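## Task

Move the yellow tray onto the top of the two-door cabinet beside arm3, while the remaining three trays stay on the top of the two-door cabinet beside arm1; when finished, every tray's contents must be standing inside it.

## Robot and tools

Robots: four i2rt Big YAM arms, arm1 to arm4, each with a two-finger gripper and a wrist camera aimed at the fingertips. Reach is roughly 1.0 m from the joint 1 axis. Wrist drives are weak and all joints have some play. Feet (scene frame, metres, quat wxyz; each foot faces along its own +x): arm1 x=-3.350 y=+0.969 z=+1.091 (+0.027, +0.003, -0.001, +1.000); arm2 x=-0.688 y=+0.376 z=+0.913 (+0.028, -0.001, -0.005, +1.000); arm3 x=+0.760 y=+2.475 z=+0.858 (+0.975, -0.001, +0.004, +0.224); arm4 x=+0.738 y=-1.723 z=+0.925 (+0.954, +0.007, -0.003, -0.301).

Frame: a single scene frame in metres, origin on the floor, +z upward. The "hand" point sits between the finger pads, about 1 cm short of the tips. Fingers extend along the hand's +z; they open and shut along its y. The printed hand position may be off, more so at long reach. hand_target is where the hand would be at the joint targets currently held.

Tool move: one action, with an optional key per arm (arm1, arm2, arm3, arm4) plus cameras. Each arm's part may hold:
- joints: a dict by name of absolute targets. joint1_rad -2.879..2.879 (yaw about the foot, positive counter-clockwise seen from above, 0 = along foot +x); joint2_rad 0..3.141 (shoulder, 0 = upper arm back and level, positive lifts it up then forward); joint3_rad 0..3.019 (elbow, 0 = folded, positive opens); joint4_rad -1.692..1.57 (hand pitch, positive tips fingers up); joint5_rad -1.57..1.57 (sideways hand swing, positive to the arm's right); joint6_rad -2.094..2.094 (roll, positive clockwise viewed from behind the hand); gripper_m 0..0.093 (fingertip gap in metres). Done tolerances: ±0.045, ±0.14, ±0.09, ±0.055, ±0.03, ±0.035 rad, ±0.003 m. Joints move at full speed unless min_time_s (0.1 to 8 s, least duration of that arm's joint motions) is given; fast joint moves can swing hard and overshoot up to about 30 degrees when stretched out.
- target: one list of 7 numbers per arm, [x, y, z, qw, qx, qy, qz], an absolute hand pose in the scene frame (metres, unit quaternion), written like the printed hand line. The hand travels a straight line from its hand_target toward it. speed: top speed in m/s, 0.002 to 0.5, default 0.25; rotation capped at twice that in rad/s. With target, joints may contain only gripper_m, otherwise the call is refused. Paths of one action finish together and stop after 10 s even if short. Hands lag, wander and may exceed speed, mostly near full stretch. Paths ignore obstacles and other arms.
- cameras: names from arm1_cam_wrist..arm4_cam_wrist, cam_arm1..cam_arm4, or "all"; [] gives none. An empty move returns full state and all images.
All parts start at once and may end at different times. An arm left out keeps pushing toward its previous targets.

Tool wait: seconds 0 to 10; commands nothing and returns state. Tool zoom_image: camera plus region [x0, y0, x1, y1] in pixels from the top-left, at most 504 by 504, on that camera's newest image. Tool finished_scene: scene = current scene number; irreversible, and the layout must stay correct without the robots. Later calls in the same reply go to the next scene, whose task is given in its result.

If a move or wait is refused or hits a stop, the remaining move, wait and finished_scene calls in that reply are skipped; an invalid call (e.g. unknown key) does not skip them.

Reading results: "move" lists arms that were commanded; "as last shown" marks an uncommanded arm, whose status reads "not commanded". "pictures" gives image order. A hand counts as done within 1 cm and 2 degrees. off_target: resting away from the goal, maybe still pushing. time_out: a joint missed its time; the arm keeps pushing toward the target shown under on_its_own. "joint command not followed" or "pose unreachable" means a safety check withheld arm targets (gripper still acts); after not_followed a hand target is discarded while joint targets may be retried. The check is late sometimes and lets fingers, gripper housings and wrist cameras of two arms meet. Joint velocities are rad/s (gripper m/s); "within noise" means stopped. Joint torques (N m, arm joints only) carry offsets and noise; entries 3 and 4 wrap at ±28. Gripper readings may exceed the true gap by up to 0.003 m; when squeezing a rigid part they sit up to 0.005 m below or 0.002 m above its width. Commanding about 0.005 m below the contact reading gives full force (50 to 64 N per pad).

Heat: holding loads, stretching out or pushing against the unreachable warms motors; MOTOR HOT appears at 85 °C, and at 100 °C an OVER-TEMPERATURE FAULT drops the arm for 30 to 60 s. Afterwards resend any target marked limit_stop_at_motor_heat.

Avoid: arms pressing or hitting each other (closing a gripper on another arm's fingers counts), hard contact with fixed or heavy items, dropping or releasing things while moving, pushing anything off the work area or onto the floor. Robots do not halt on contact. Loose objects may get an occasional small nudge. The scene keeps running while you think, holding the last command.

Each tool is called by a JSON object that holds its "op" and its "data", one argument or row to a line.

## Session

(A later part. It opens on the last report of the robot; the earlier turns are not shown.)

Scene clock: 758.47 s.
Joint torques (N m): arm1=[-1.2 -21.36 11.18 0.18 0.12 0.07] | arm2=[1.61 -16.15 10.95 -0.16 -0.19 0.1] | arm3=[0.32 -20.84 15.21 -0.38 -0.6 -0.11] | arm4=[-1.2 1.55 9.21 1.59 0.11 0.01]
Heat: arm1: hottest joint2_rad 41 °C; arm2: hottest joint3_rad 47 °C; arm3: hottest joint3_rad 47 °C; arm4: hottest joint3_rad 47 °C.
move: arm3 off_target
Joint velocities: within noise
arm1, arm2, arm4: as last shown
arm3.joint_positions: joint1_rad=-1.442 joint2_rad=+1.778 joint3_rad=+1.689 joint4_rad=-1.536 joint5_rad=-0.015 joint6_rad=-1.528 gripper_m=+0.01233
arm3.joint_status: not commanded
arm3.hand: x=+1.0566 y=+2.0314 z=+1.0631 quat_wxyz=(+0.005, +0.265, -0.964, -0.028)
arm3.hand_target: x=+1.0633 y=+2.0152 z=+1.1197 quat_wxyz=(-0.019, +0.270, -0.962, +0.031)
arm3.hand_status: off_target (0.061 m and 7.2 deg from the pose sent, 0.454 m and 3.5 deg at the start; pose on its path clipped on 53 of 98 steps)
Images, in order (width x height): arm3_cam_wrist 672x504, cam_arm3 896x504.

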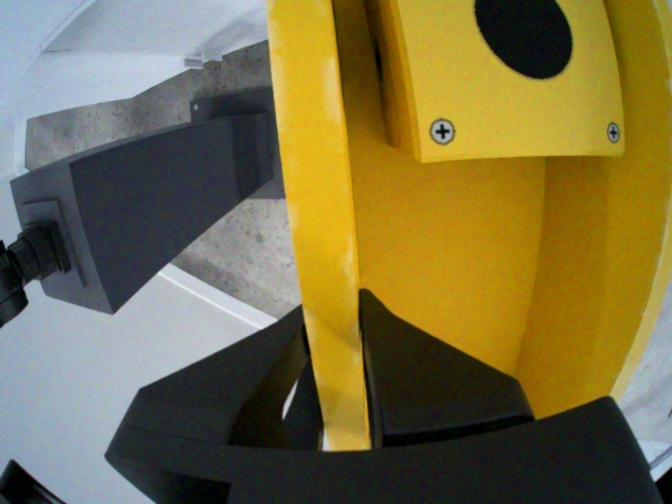

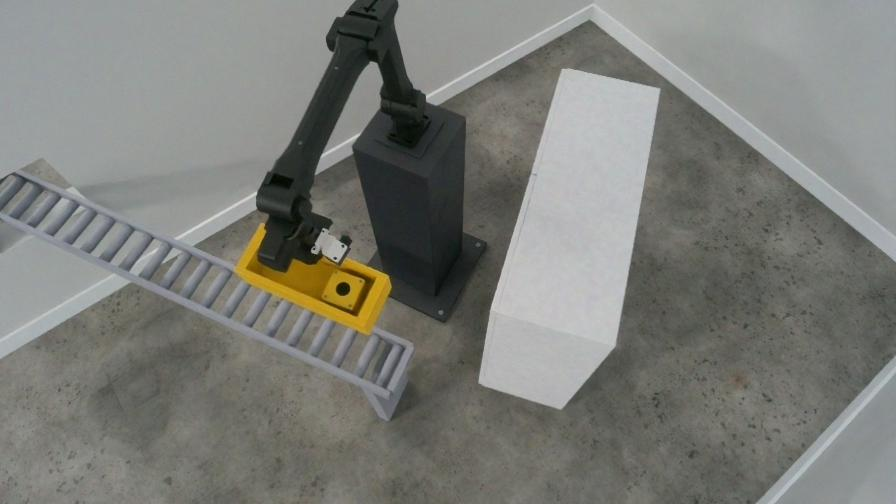

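{"op": "move", "data": {
  "arm3": {"joints":{"joint1_rad":0.0},"min_time_s":3.5},
  "cameras": ["arm3_cam_wrist","cam_arm3"]
}}

Scene clock: 785.27 s.
Joint torques (N m): arm1=[-1.08 -21.25 11.25 0.21 0.13 0.07] | arm2=[1.79 -15.5 11.17 0.08 -0.14 0.11] | arm3=[0.91 -20.95 15.16 -0.39 -0.44 -0.08] | arm4=[-1.08 1.38 9.31 1.54 0.08 0.02]
Heat: arm1: hottest joint2_rad 41 °C; arm2: hottest joint3_rad 47 °C; arm3: hottest joint3_rad 49 °C; arm4: hottest joint3_rad 47 °C.
move: arm3 done
Joint velocities: within noise
arm1, arm2, arm4: as last shown
arm3.joint_positions: joint1_rad=+0.008 joint2_rad=+1.778 joint3_rad=+1.689 joint4_rad=-1.536 joint5_rad=-0.019 joint6_rad=-1.531 gripper_m=+0.01232
arm3.joint_status: all done
arm3.hand: x=+1.2385 y=+2.7152 z=+1.0594 quat_wxyz=(+0.022, +0.839, -0.544, -0.024)
arm3.hand_target: x=+1.2557 y=+2.7202 z=+1.1159 quat_wxyz=(-0.034, +0.841, -0.540, +0.005)
arm3.hand_status: not commanded
Images, in order (width x height): arm3_cam_wrist 672x504, cam_arm3 896x504.

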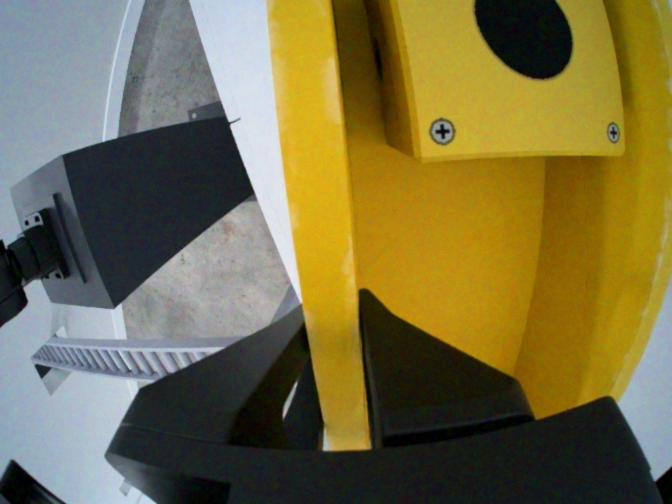

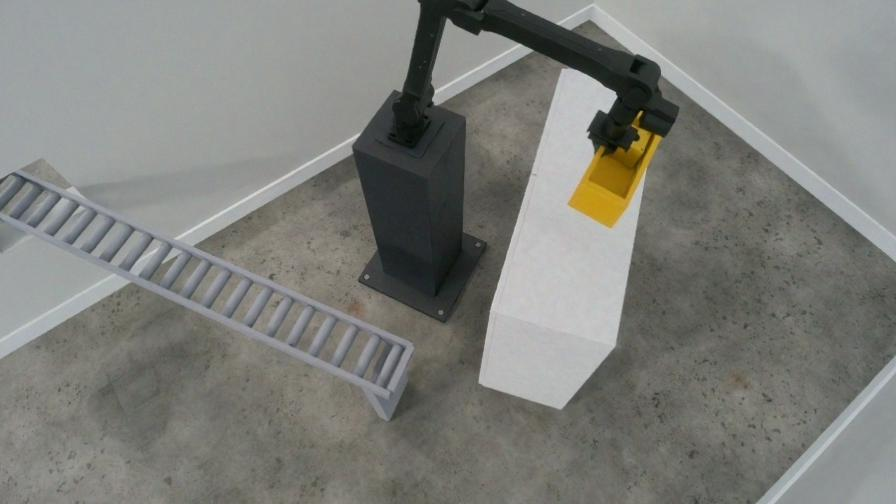

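{"op": "move", "data": {
  "arm3": {"joints":{"joint1_rad":0.172,"joint6_rad":-1.562},"min_time_s":1.5},
  "cameras": []
}}

{"op": "move", "data": {
  "arm3": {"target":[1.20,2.79,0.98,-0.030,0.886,-0.463,0.010],"speed":0.2},
  "cameras": ["arm3_cam_wrist","cam_arm3"]
}}

{"op": "zoom_image", "data": {
  "camera": "cam_arm3",
  "region": [450, 40, 700, 290]
}}

Scene clock: 821.47 s.
Joint torques (N m): arm1=[-0.91 -21.3 11.26 0.25 0.13 0.08] | arm2=[1.49 -16.26 11.36 -0.32 -0.13 0.11] | arm3=[2.32 -21.01 15.16 -0.38 -0.43 -0.12] | arm4=[-1.26 1.73 9.2 1.57 0.08 0]
Heat: arm1: hottest joint2_rad 41 °C; arm2: hottest joint3_rad 47 °C; arm3: hottest joint3_rad 52 °C; arm4: hottest joint3_rad 47 °C.
move: arm3 done
Joint velocities: within noise
arm1.joint_positions: joint1_rad=+1.614 joint2_rad=+2.089 joint3_rad=+1.772 joint4_rad=-1.256 joint5_rad=-0.004 joint6_rad=-1.541 gripper_m=+0.03992
arm1.joint_status: not commanded
arm1.hand: x=-3.3558 y=+0.3380 z=+1.1488 quat_wxyz=(-0.001, +0.020, +1.000, +0.002)
arm1.hand_target: x=-3.3621 y=+0.3303 z=+1.1500 quat_wxyz=(+0.000, +0.020, +1.000, +0.000)
arm1.hand_status: not commanded
arm2.joint_positions: joint1_rad=-0.865 joint2_rad=+1.789 joint3_rad=+1.477 joint4_rad=-1.269 joint5_rad=-0.004 joint6_rad=-1.396 gripper_m=+0.03991
arm2.joint_status: not commanded
arm2.hand: x=-1.0103 y=+0.7975 z=+1.0374 quat_wxyz=(+0.001, +0.972, +0.236, +0.002)
arm2.hand_target: x=-1.0217 y=+0.8045 z=+1.0500 quat_wxyz=(-0.010, +0.972, +0.235, -0.005)
arm2.hand_status: not commanded
arm3.joint_positions: joint1_rad=+0.166 joint2_rad=+1.778 joint3_rad=+1.689 joint4_rad=-1.536 joint5_rad=-0.019 joint6_rad=-1.542 gripper_m=+0.01232
arm3.joint_status: all done
arm3.hand: x=+1.1949 y=+2.7872 z=+1.0595 quat_wxyz=(+0.023, +0.881, -0.471, -0.023)
arm3.hand_target: x=+1.2066 y=+2.8012 z=+1.1160 quat_wxyz=(-0.035, +0.888, -0.459, +0.002)
arm3.hand_status: not commanded
arm4.joint_positions: joint1_rad=-0.674 joint2_rad=+0.598 joint3_rad=+1.422 joint4_rad=-1.373 joint5_rad=+0.009 joint6_rad=+0.589 gripper_m=+0.09396
arm4.joint_status: not commanded
arm4.hand: x=+0.7921 y=-1.9387 z=+1.4740 quat_wxyz=(-0.457, -0.708, -0.513, +0.164)
arm4.hand_target: x=+0.7912 y=-1.9359 z=+1.4845 quat_wxyz=(-0.467, -0.703, -0.510, +0.168)
arm4.hand_status: not commanded

Scene clock: 822.97 s.
Joint torques (N m): arm1=[-1.14 -21.13 11.18 0.23 0.13 0.07] | arm2=[1.73 -16.03 11.1 -0.18 -0.16 0.15] | arm3=[1.61 -20.48 8.32 0.69 -0.21 -0.06] | arm4=[-1.14 1.55 9.26 1.55 0.08 0.02]
Heat: arm1: hottest joint2_rad 41 °C; arm2: hottest joint3_rad 47 °C; arm3: hottest joint3_rad 52 °C; arm4: hottest joint3_rad 47 °C.
move: arm3 off_target
Joint velocities: within noise
arm1, arm2, arm4: as last shown
arm3.joint_positions: joint1_rad=+0.166 joint2_rad=+1.796 joint3_rad=+1.431 joint4_rad=-1.206 joint5_rad=-0.004 joint6_rad=-1.543 gripper_m=+0.01232
arm3.joint_status: not commanded
arm3.hand: x=+1.1922 y=+2.7824 z=+0.9540 quat_wxyz=(+0.003, +0.882, -0.471, -0.005)
arm3.hand_target: x=+1.1995 y=+2.7896 z=+0.9800 quat_wxyz=(-0.030, +0.886, -0.463, +0.010)
arm3.hand_status: off_target (0.028 m and 4.2 deg from the pose sent, 0.080 m and 7.3 deg at the start)
Images, in order (width x height): arm3_cam_wrist 672x504, cam_arm3 896x504.

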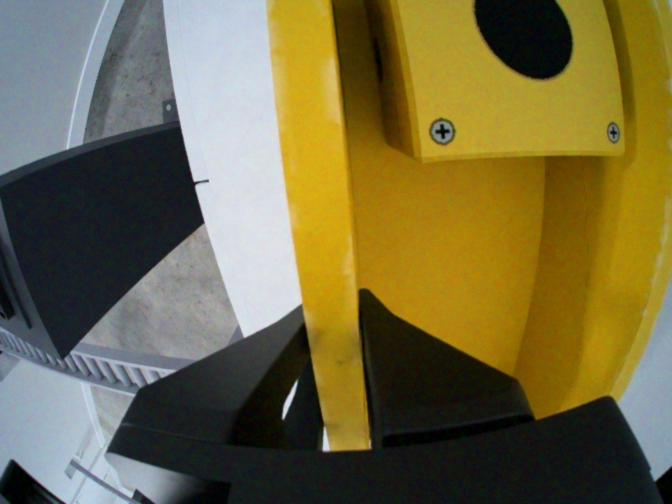

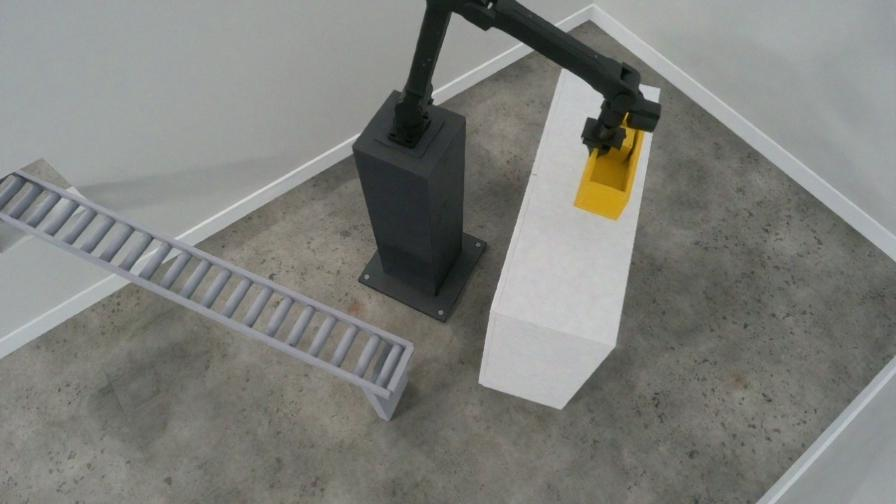

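Scaled by 2.016 from the camera's image (finer frame: 1280x720).

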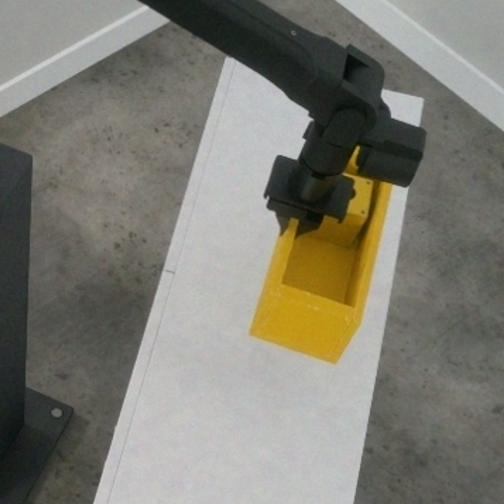

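{"op": "move", "data": {
  "arm3": {"target":[1.167,2.762,0.89,-0.032,0.886,-0.463,0.012],"speed":0.15}
}}

{"op": "move", "data": {
  "arm3": {"target":[1.167,2.762,0.87,-0.032,0.886,-0.463,0.012],"speed":0.08},
  "cameras": ["arm3_cam_wrist","cam_arm3"]
}}

{"op": "zoom_image", "data": {
  "camera": "cam_arm3",
  "region": [500, 90, 700, 290]
}}

Scene clock: 841.87 s.
Joint torques (N m): arm1=[-1.14 -21.3 11.26 0.25 0.12 0.07] | arm2=[0.09 -15.27 11 -0.16 -0.09 0.14] | arm3=[0.91 -19.14 6.99 0.75 -0.21 -0.1] | arm4=[-0.97 1.67 9.22 1.58 0.09 0.02]
Heat: arm1: hottest joint2_rad 41 °C; arm2: hottest joint3_rad 48 °C; arm3: hottest joint3_rad 51 °C; arm4: hottest joint3_rad 48 °C.
move: arm3 off_target
Joint velocities: within noise
arm1, arm2, arm4: as last shown
arm3.joint_positions: joint1_rad=+0.166 joint2_rad=+1.796 joint3_rad=+1.169 joint4_rad=-0.938 joint5_rad=-0.003 joint6_rad=-1.547 gripper_m=+0.01232
arm3.joint_status: not commanded
arm3.hand: x=+1.1542 y=+2.7551 z=+0.8666 quat_wxyz=(+0.001, +0.883, -0.469, -0.003)
arm3.hand_target: x=+1.1666 y=+2.7617 z=+0.8900 quat_wxyz=(-0.032, +0.886, -0.463, +0.012)
arm3.hand_status: off_target (0.027 m and 4.2 deg from the pose sent, 0.072 m and 4.5 deg at the start)
pictures: none

Scene clock: 843.00 s.
Joint torques (N m): arm1=[-1.14 -21.3 11.21 0.27 0.11 0.06] | arm2=[1.67 -16.26 11.04 -0.13 -0.19 0.07] | arm3=[0.91 -17.96 6.72 0.76 -0.23 -0.08] | arm4=[-0.91 1.61 9.36 1.58 0.08 0]
Heat: arm1: hottest joint2_rad 41 °C; arm2: hottest joint3_rad 48 °C; arm3: hottest joint3_rad 51 °C; arm4: hottest joint3_rad 48 °C.
move: arm3 off_target
Joint velocities: within noise
arm1, arm2, arm4: as last shown
arm3.joint_positions: joint1_rad=+0.166 joint2_rad=+1.812 joint3_rad=+1.152 joint4_rad=-0.889 joint5_rad=-0.003 joint6_rad=-1.550 gripper_m=+0.01232
arm3.joint_status: not commanded
arm3.hand: x=+1.1561 y=+2.7565 z=+0.8545 quat_wxyz=(-0.007, +0.884, -0.468, +0.001)
arm3.hand_target: x=+1.1668 y=+2.7619 z=+0.8701 quat_wxyz=(-0.032, +0.886, -0.463, +0.012)
arm3.hand_status: off_target (0.020 m and 3.1 deg from the pose sent, 0.015 m and 4.2 deg at the start)
Images, in order (width x height): arm3_cam_wrist 672x504, cam_arm3 896x504.

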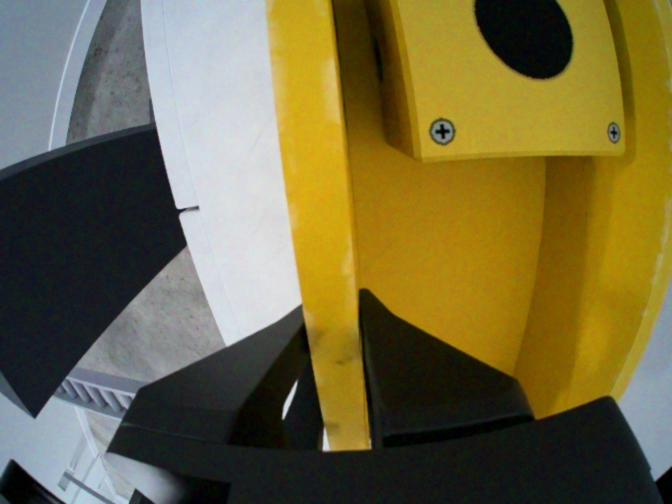

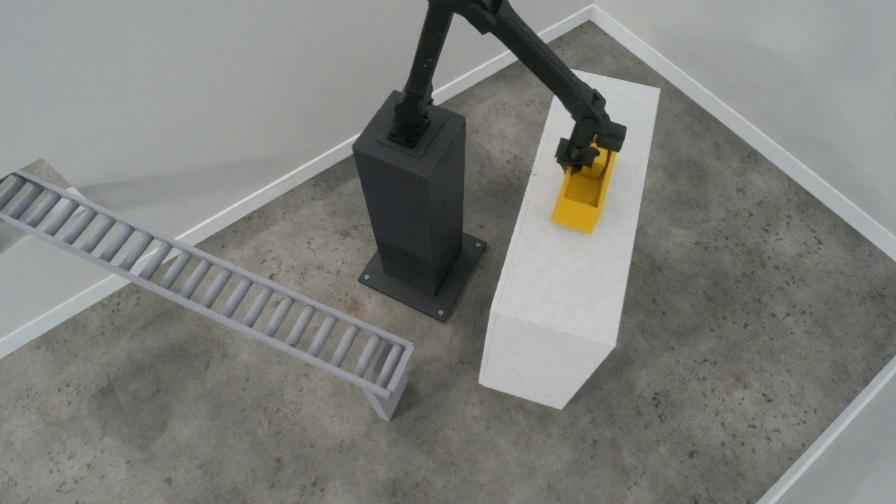

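Scaled by 2.520 from the camera's image (finer frame: 1280x720).

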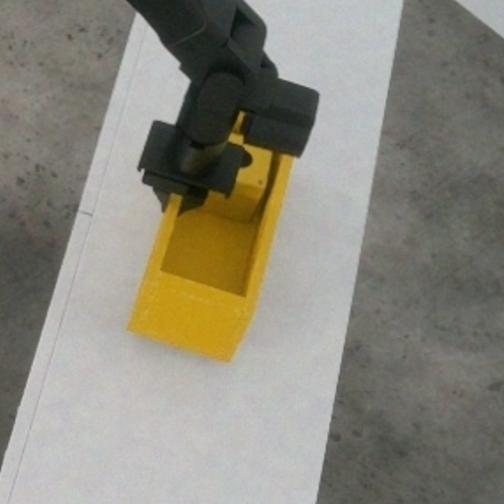

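{"op": "move", "data": {
  "arm3": {"target":[1.167,2.762,0.85,-0.028,0.886,-0.463,0.010],"speed":0.08}
}}

{"op": "move", "data": {
  "arm3": {"target":[1.167,2.762,0.832,-0.022,0.886,-0.463,0.008],"speed":0.08},
  "cameras": ["arm3_cam_wrist","cam_arm3"]
}}

{"op": "zoom_image", "data": {
  "camera": "cam_arm3",
  "region": [520, 110, 640, 250]
}}

Scene clock: 853.47 s.
Joint torques (N m): arm1=[-1.14 -21.3 11.19 0.28 0.12 0.06] | arm2=[1.44 -16.32 11.07 -0.18 -0.14 0.14] | arm3=[1.03 -16.15 5.97 0.68 -0.13 -0.01] | arm4=[-1.26 1.32 9.2 1.61 0.09 0.02]
Heat: arm1: hottest joint2_rad 41 °C; arm2: hottest joint3_rad 48 °C; arm3: hottest joint3_rad 50 °C; arm4: hottest joint3_rad 48 °C.
move: arm3 done
Joint velocities: within noise
arm1, arm2, arm4: as last shown
arm3.joint_positions: joint1_rad=+0.166 joint2_rad=+1.827 joint3_rad=+1.152 joint4_rad=-0.848 joint5_rad=-0.005 joint6_rad=-1.555 gripper_m=+0.01232
arm3.joint_status: not commanded
arm3.hand: x=+1.1623 y=+2.7615 z=+0.8479 quat_wxyz=(-0.019, +0.885, -0.466, +0.006)
arm3.hand_target: x=+1.1670 y=+2.7620 z=+0.8500 quat_wxyz=(-0.028, +0.886, -0.463, +0.010)
arm3.hand_status: done (0.005 m and 1.1 deg from the pose sent, 0.013 m and 2.6 deg at the start)
pictures: none

Scene clock: 854.43 s.
Joint torques (N m): arm1=[-0.91 -21.07 11.22 0.29 0.12 0.06] | arm2=[1.26 -15.74 10.95 -0.16 -0.2 0.17] | arm3=[1.08 -15.21 5.64 0.55 0.09 0.01] | arm4=[-1.03 1.73 9.18 1.52 0.1 0]
Heat: arm1: hottest joint2_rad 41 °C; arm2: hottest joint3_rad 48 °C; arm3: hottest joint3_rad 50 °C; arm4: hottest joint3_rad 48 °C.
move: arm3 done
Joint velocities: within noise
arm1, arm2, arm4: as last shown
arm3.joint_positions: joint1_rad=+0.166 joint2_rad=+1.849 joint3_rad=+1.152 joint4_rad=-0.818 joint5_rad=-0.009 joint6_rad=-1.556 gripper_m=+0.01232
arm3.joint_status: not commanded
arm3.hand: x=+1.1653 y=+2.7644 z=+0.8376 quat_wxyz=(-0.024, +0.885, -0.465, +0.006)
arm3.hand_target: x=+1.1670 y=+2.7620 z=+0.8321 quat_wxyz=(-0.022, +0.886, -0.463, +0.008)
arm3.hand_status: done (0.006 m and 0.4 deg from the pose sent, 0.017 m and 0.5 deg at the start)
Images, in order (width x height): arm3_cam_wrist 672x504, cam_arm3 896x504.

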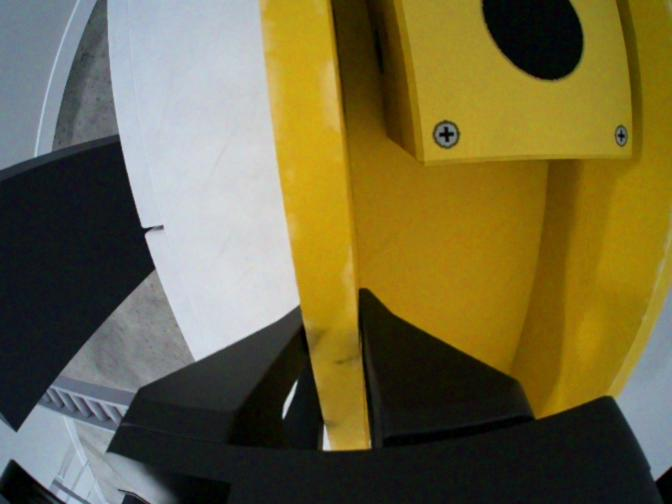

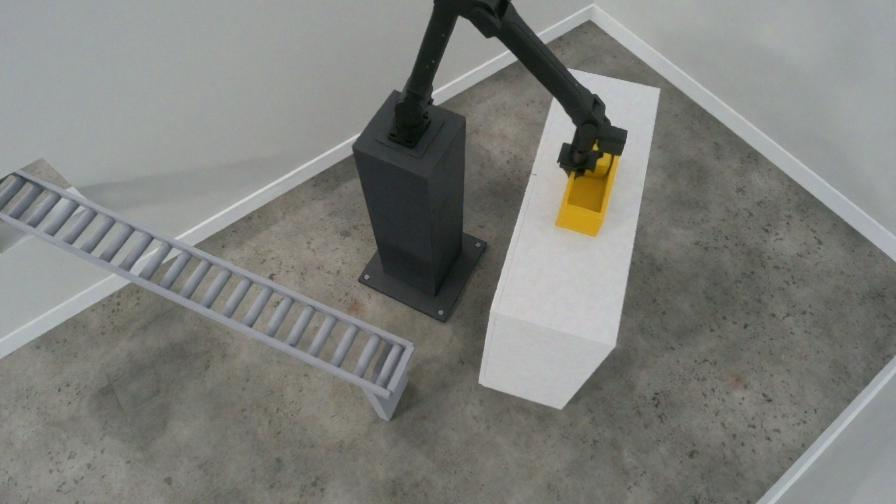

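Scaled by 3.600 from the camera's image (finer frame: 1280x720).

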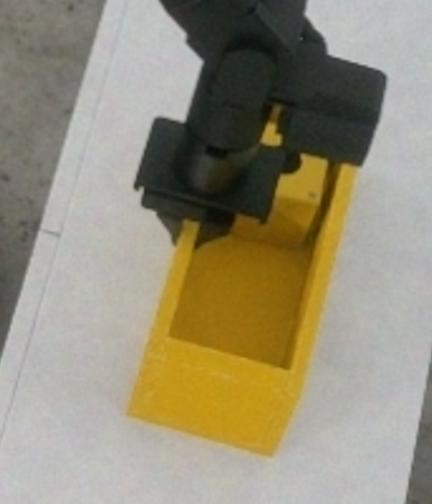

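{"op": "move", "data": {
  "arm3": {"target":[1.165,2.762,0.818,-0.012,0.886,-0.463,0.004],"speed":0.08}
}}

{"op": "move", "data": {
  "arm3": {"joints":{"gripper_m":0.035}},
  "cameras": ["arm3_cam_wrist"]
}}

{"op": "move", "data": {
  "arm3": {"target":[1.167,2.764,1.05,-0.005,0.886,-0.463,0.004],"speed":0.25},
  "cameras": ["arm3_cam_wrist","cam_arm3","cam_arm1"]
}}

Scene clock: 873.53 s.
Joint torques (N m): arm1=[-1.03 -21.36 11.21 0.25 0.12 0.08] | arm2=[1.55 -15.79 11.14 -0.18 -0.07 0.14] | arm3=[1.26 -12.75 5.85 0.84 0.17 0.03] | arm4=[-1.26 1.85 9.32 1.57 0.06 0]
Heat: arm1: hottest joint2_rad 41 °C; arm2: hottest joint3_rad 48 °C; arm3: hottest joint3_rad 48 °C; arm4: hottest joint3_rad 48 °C.
move: arm3 off_target
Joint velocities: within noise
arm1, arm2, arm4: as last shown
arm3.joint_positions: joint1_rad=+0.166 joint2_rad=+1.851 joint3_rad=+1.152 joint4_rad=-0.818 joint5_rad=-0.009 joint6_rad=-1.556 gripper_m=+0.01232
arm3.joint_status: not commanded
arm3.hand: x=+1.1651 y=+2.7642 z=+0.8367 quat_wxyz=(-0.023, +0.885, -0.465, +0.006)
arm3.hand_target: x=+1.1644 y=+2.7616 z=+0.8185 quat_wxyz=(-0.012, +0.886, -0.463, +0.004)
arm3.hand_status: off_target (0.019 m and 1.3 deg from the pose sent, 0.020 m and 1.3 deg at the start)
pictures: none

Scene clock: 874.23 s.
Joint torques (N m): arm1=[-1.14 -21.13 11.19 0.21 0.12 0.06] | arm2=[3.02 -15.68 11.1 -0.32 -0.07 0.12] | arm3=[1.26 -16.5 5.52 0.51 0.09 0.04] | arm4=[-1.2 1.61 9.2 1.54 0.09 0.02]
Heat: arm1: hottest joint2_rad 41 °C; arm2: hottest joint3_rad 48 °C; arm3: hottest joint3_rad 48 °C; arm4: hottest joint3_rad 48 °C.
move: arm3 done
Joint velocities: within noise
arm1, arm2, arm4: as last shown
arm3.joint_positions: joint1_rad=+0.166 joint2_rad=+1.893 joint3_rad=+1.152 joint4_rad=-0.812 joint5_rad=-0.006 joint6_rad=-1.556 gripper_m=+0.03493
arm3.joint_status: all done
arm3.hand: x=+1.1611 y=+2.7609 z=+0.8169 quat_wxyz=(-0.006, +0.885, -0.465, -0.001)
arm3.hand_target: x=+1.1644 y=+2.7616 z=+0.8185 quat_wxyz=(-0.012, +0.886, -0.463, +0.004)
arm3.hand_status: not commanded
Images, in order (width x height): arm3_cam_wrist 672x504.

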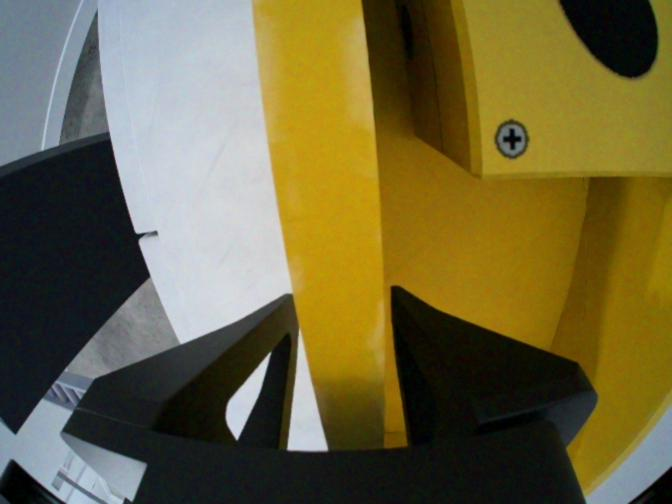

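Scene clock: 876.00 s.
Joint torques (N m): arm1=[-0.91 -21.25 11.23 0.27 0.13 0.06] | arm2=[1.49 -16.38 11.37 -0.28 -0.2 0.19] | arm3=[1.73 -15.56 12.6 -0.44 0.11 0.09] | arm4=[-1.14 1.67 9.31 1.62 0.09 0.01]
Heat: arm1: hottest joint2_rad 41 °C; arm2: hottest joint3_rad 48 °C; arm3: hottest joint3_rad 48 °C; arm4: hottest joint3_rad 48 °C.
move: arm3 off_target
Joint velocities: within noise
arm1.joint_positions: joint1_rad=+1.614 joint2_rad=+2.089 joint3_rad=+1.772 joint4_rad=-1.256 joint5_rad=-0.004 joint6_rad=-1.541 gripper_m=+0.03992
arm1.joint_status: not commanded
arm1.hand: x=-3.3558 y=+0.3380 z=+1.1488 quat_wxyz=(-0.001, +0.020, +1.000, +0.002)
arm1.hand_target: x=-3.3621 y=+0.3303 z=+1.1500 quat_wxyz=(+0.000, +0.020, +1.000, +0.000)
arm1.hand_status: not commanded
arm2.joint_positions: joint1_rad=-0.865 joint2_rad=+1.789 joint3_rad=+1.477 joint4_rad=-1.269 joint5_rad=-0.004 joint6_rad=-1.396 gripper_m=+0.03991
arm2.joint_status: not commanded
arm2.hand: x=-1.0103 y=+0.7975 z=+1.0374 quat_wxyz=(+0.001, +0.972, +0.236, +0.002)
arm2.hand_target: x=-1.0217 y=+0.8045 z=+1.0500 quat_wxyz=(-0.010, +0.972, +0.235, -0.005)
arm2.hand_status: not commanded
arm3.joint_positions: joint1_rad=+0.166 joint2_rad=+1.639 joint3_rad=+1.413 joint4_rad=-1.380 joint5_rad=+0.000 joint6_rad=-1.556 gripper_m=+0.03497
arm3.joint_status: not commanded
arm3.hand: x=+1.1523 y=+2.7530 z=+1.0248 quat_wxyz=(+0.019, +0.885, -0.465, -0.011)
arm3.hand_target: x=+1.1658 y=+2.7632 z=+1.0502 quat_wxyz=(-0.005, +0.886, -0.463, +0.004)
arm3.hand_status: off_target (0.031 m and 3.2 deg from the pose sent, 0.233 m and 0.7 deg at the start)
arm4.joint_positions: joint1_rad=-0.674 joint2_rad=+0.598 joint3_rad=+1.422 joint4_rad=-1.373 joint5_rad=+0.009 joint6_rad=+0.589 gripper_m=+0.09396
arm4.joint_status: not commanded
arm4.hand: x=+0.7921 y=-1.9387 z=+1.4740 quat_wxyz=(-0.457, -0.708, -0.513, +0.164)
arm4.hand_target: x=+0.7912 y=-1.9359 z=+1.4845 quat_wxyz=(-0.467, -0.703, -0.510, +0.168)
arm4.hand_status: not commanded
pictures: arm3_cam_wrist, cam_arm1, cam_arm3
Images, in order (width x height): arm3_cam_wrist 672x504, cam_arm1 896x504, cam_arm3 896x504.

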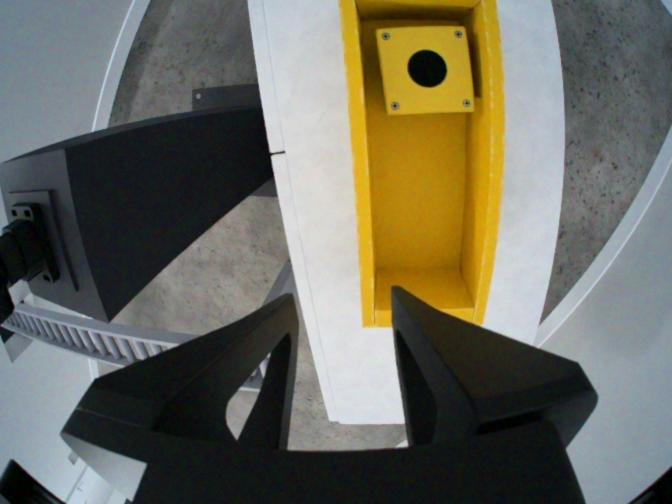

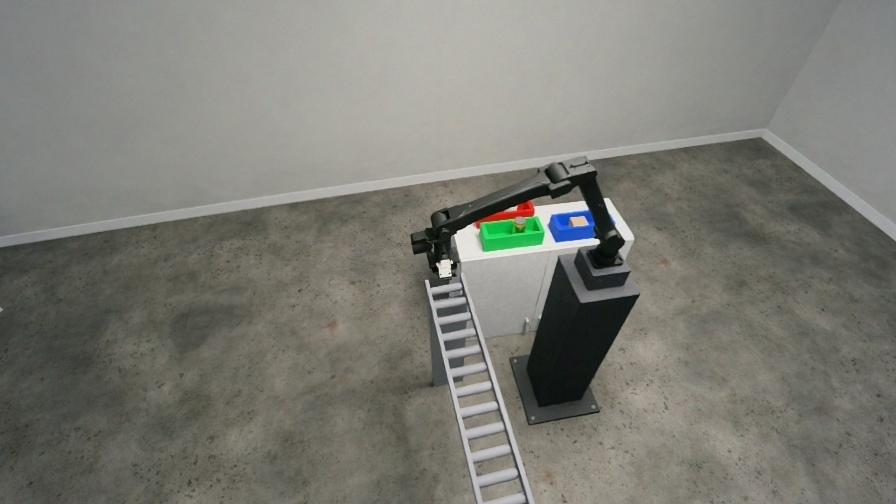

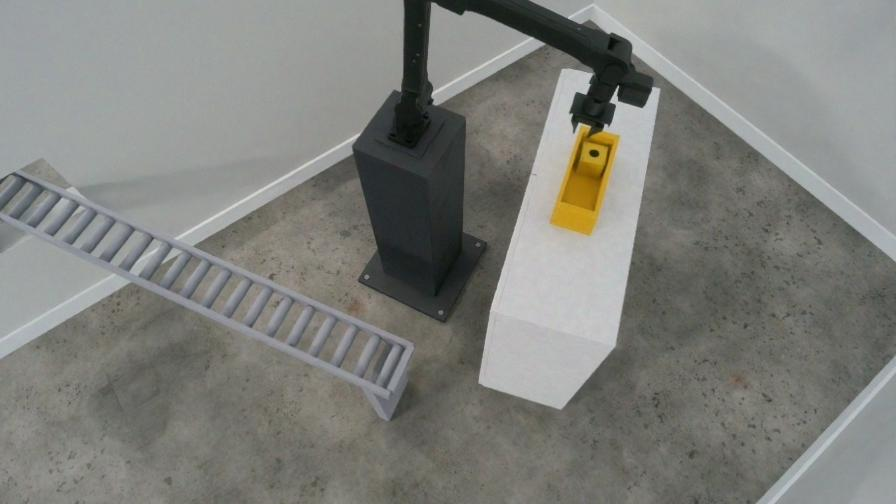

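Done; all trays look fine.

{"op": "finished_scene", "data": {
  "scene": 2
}}

The scene is finished: the task was done.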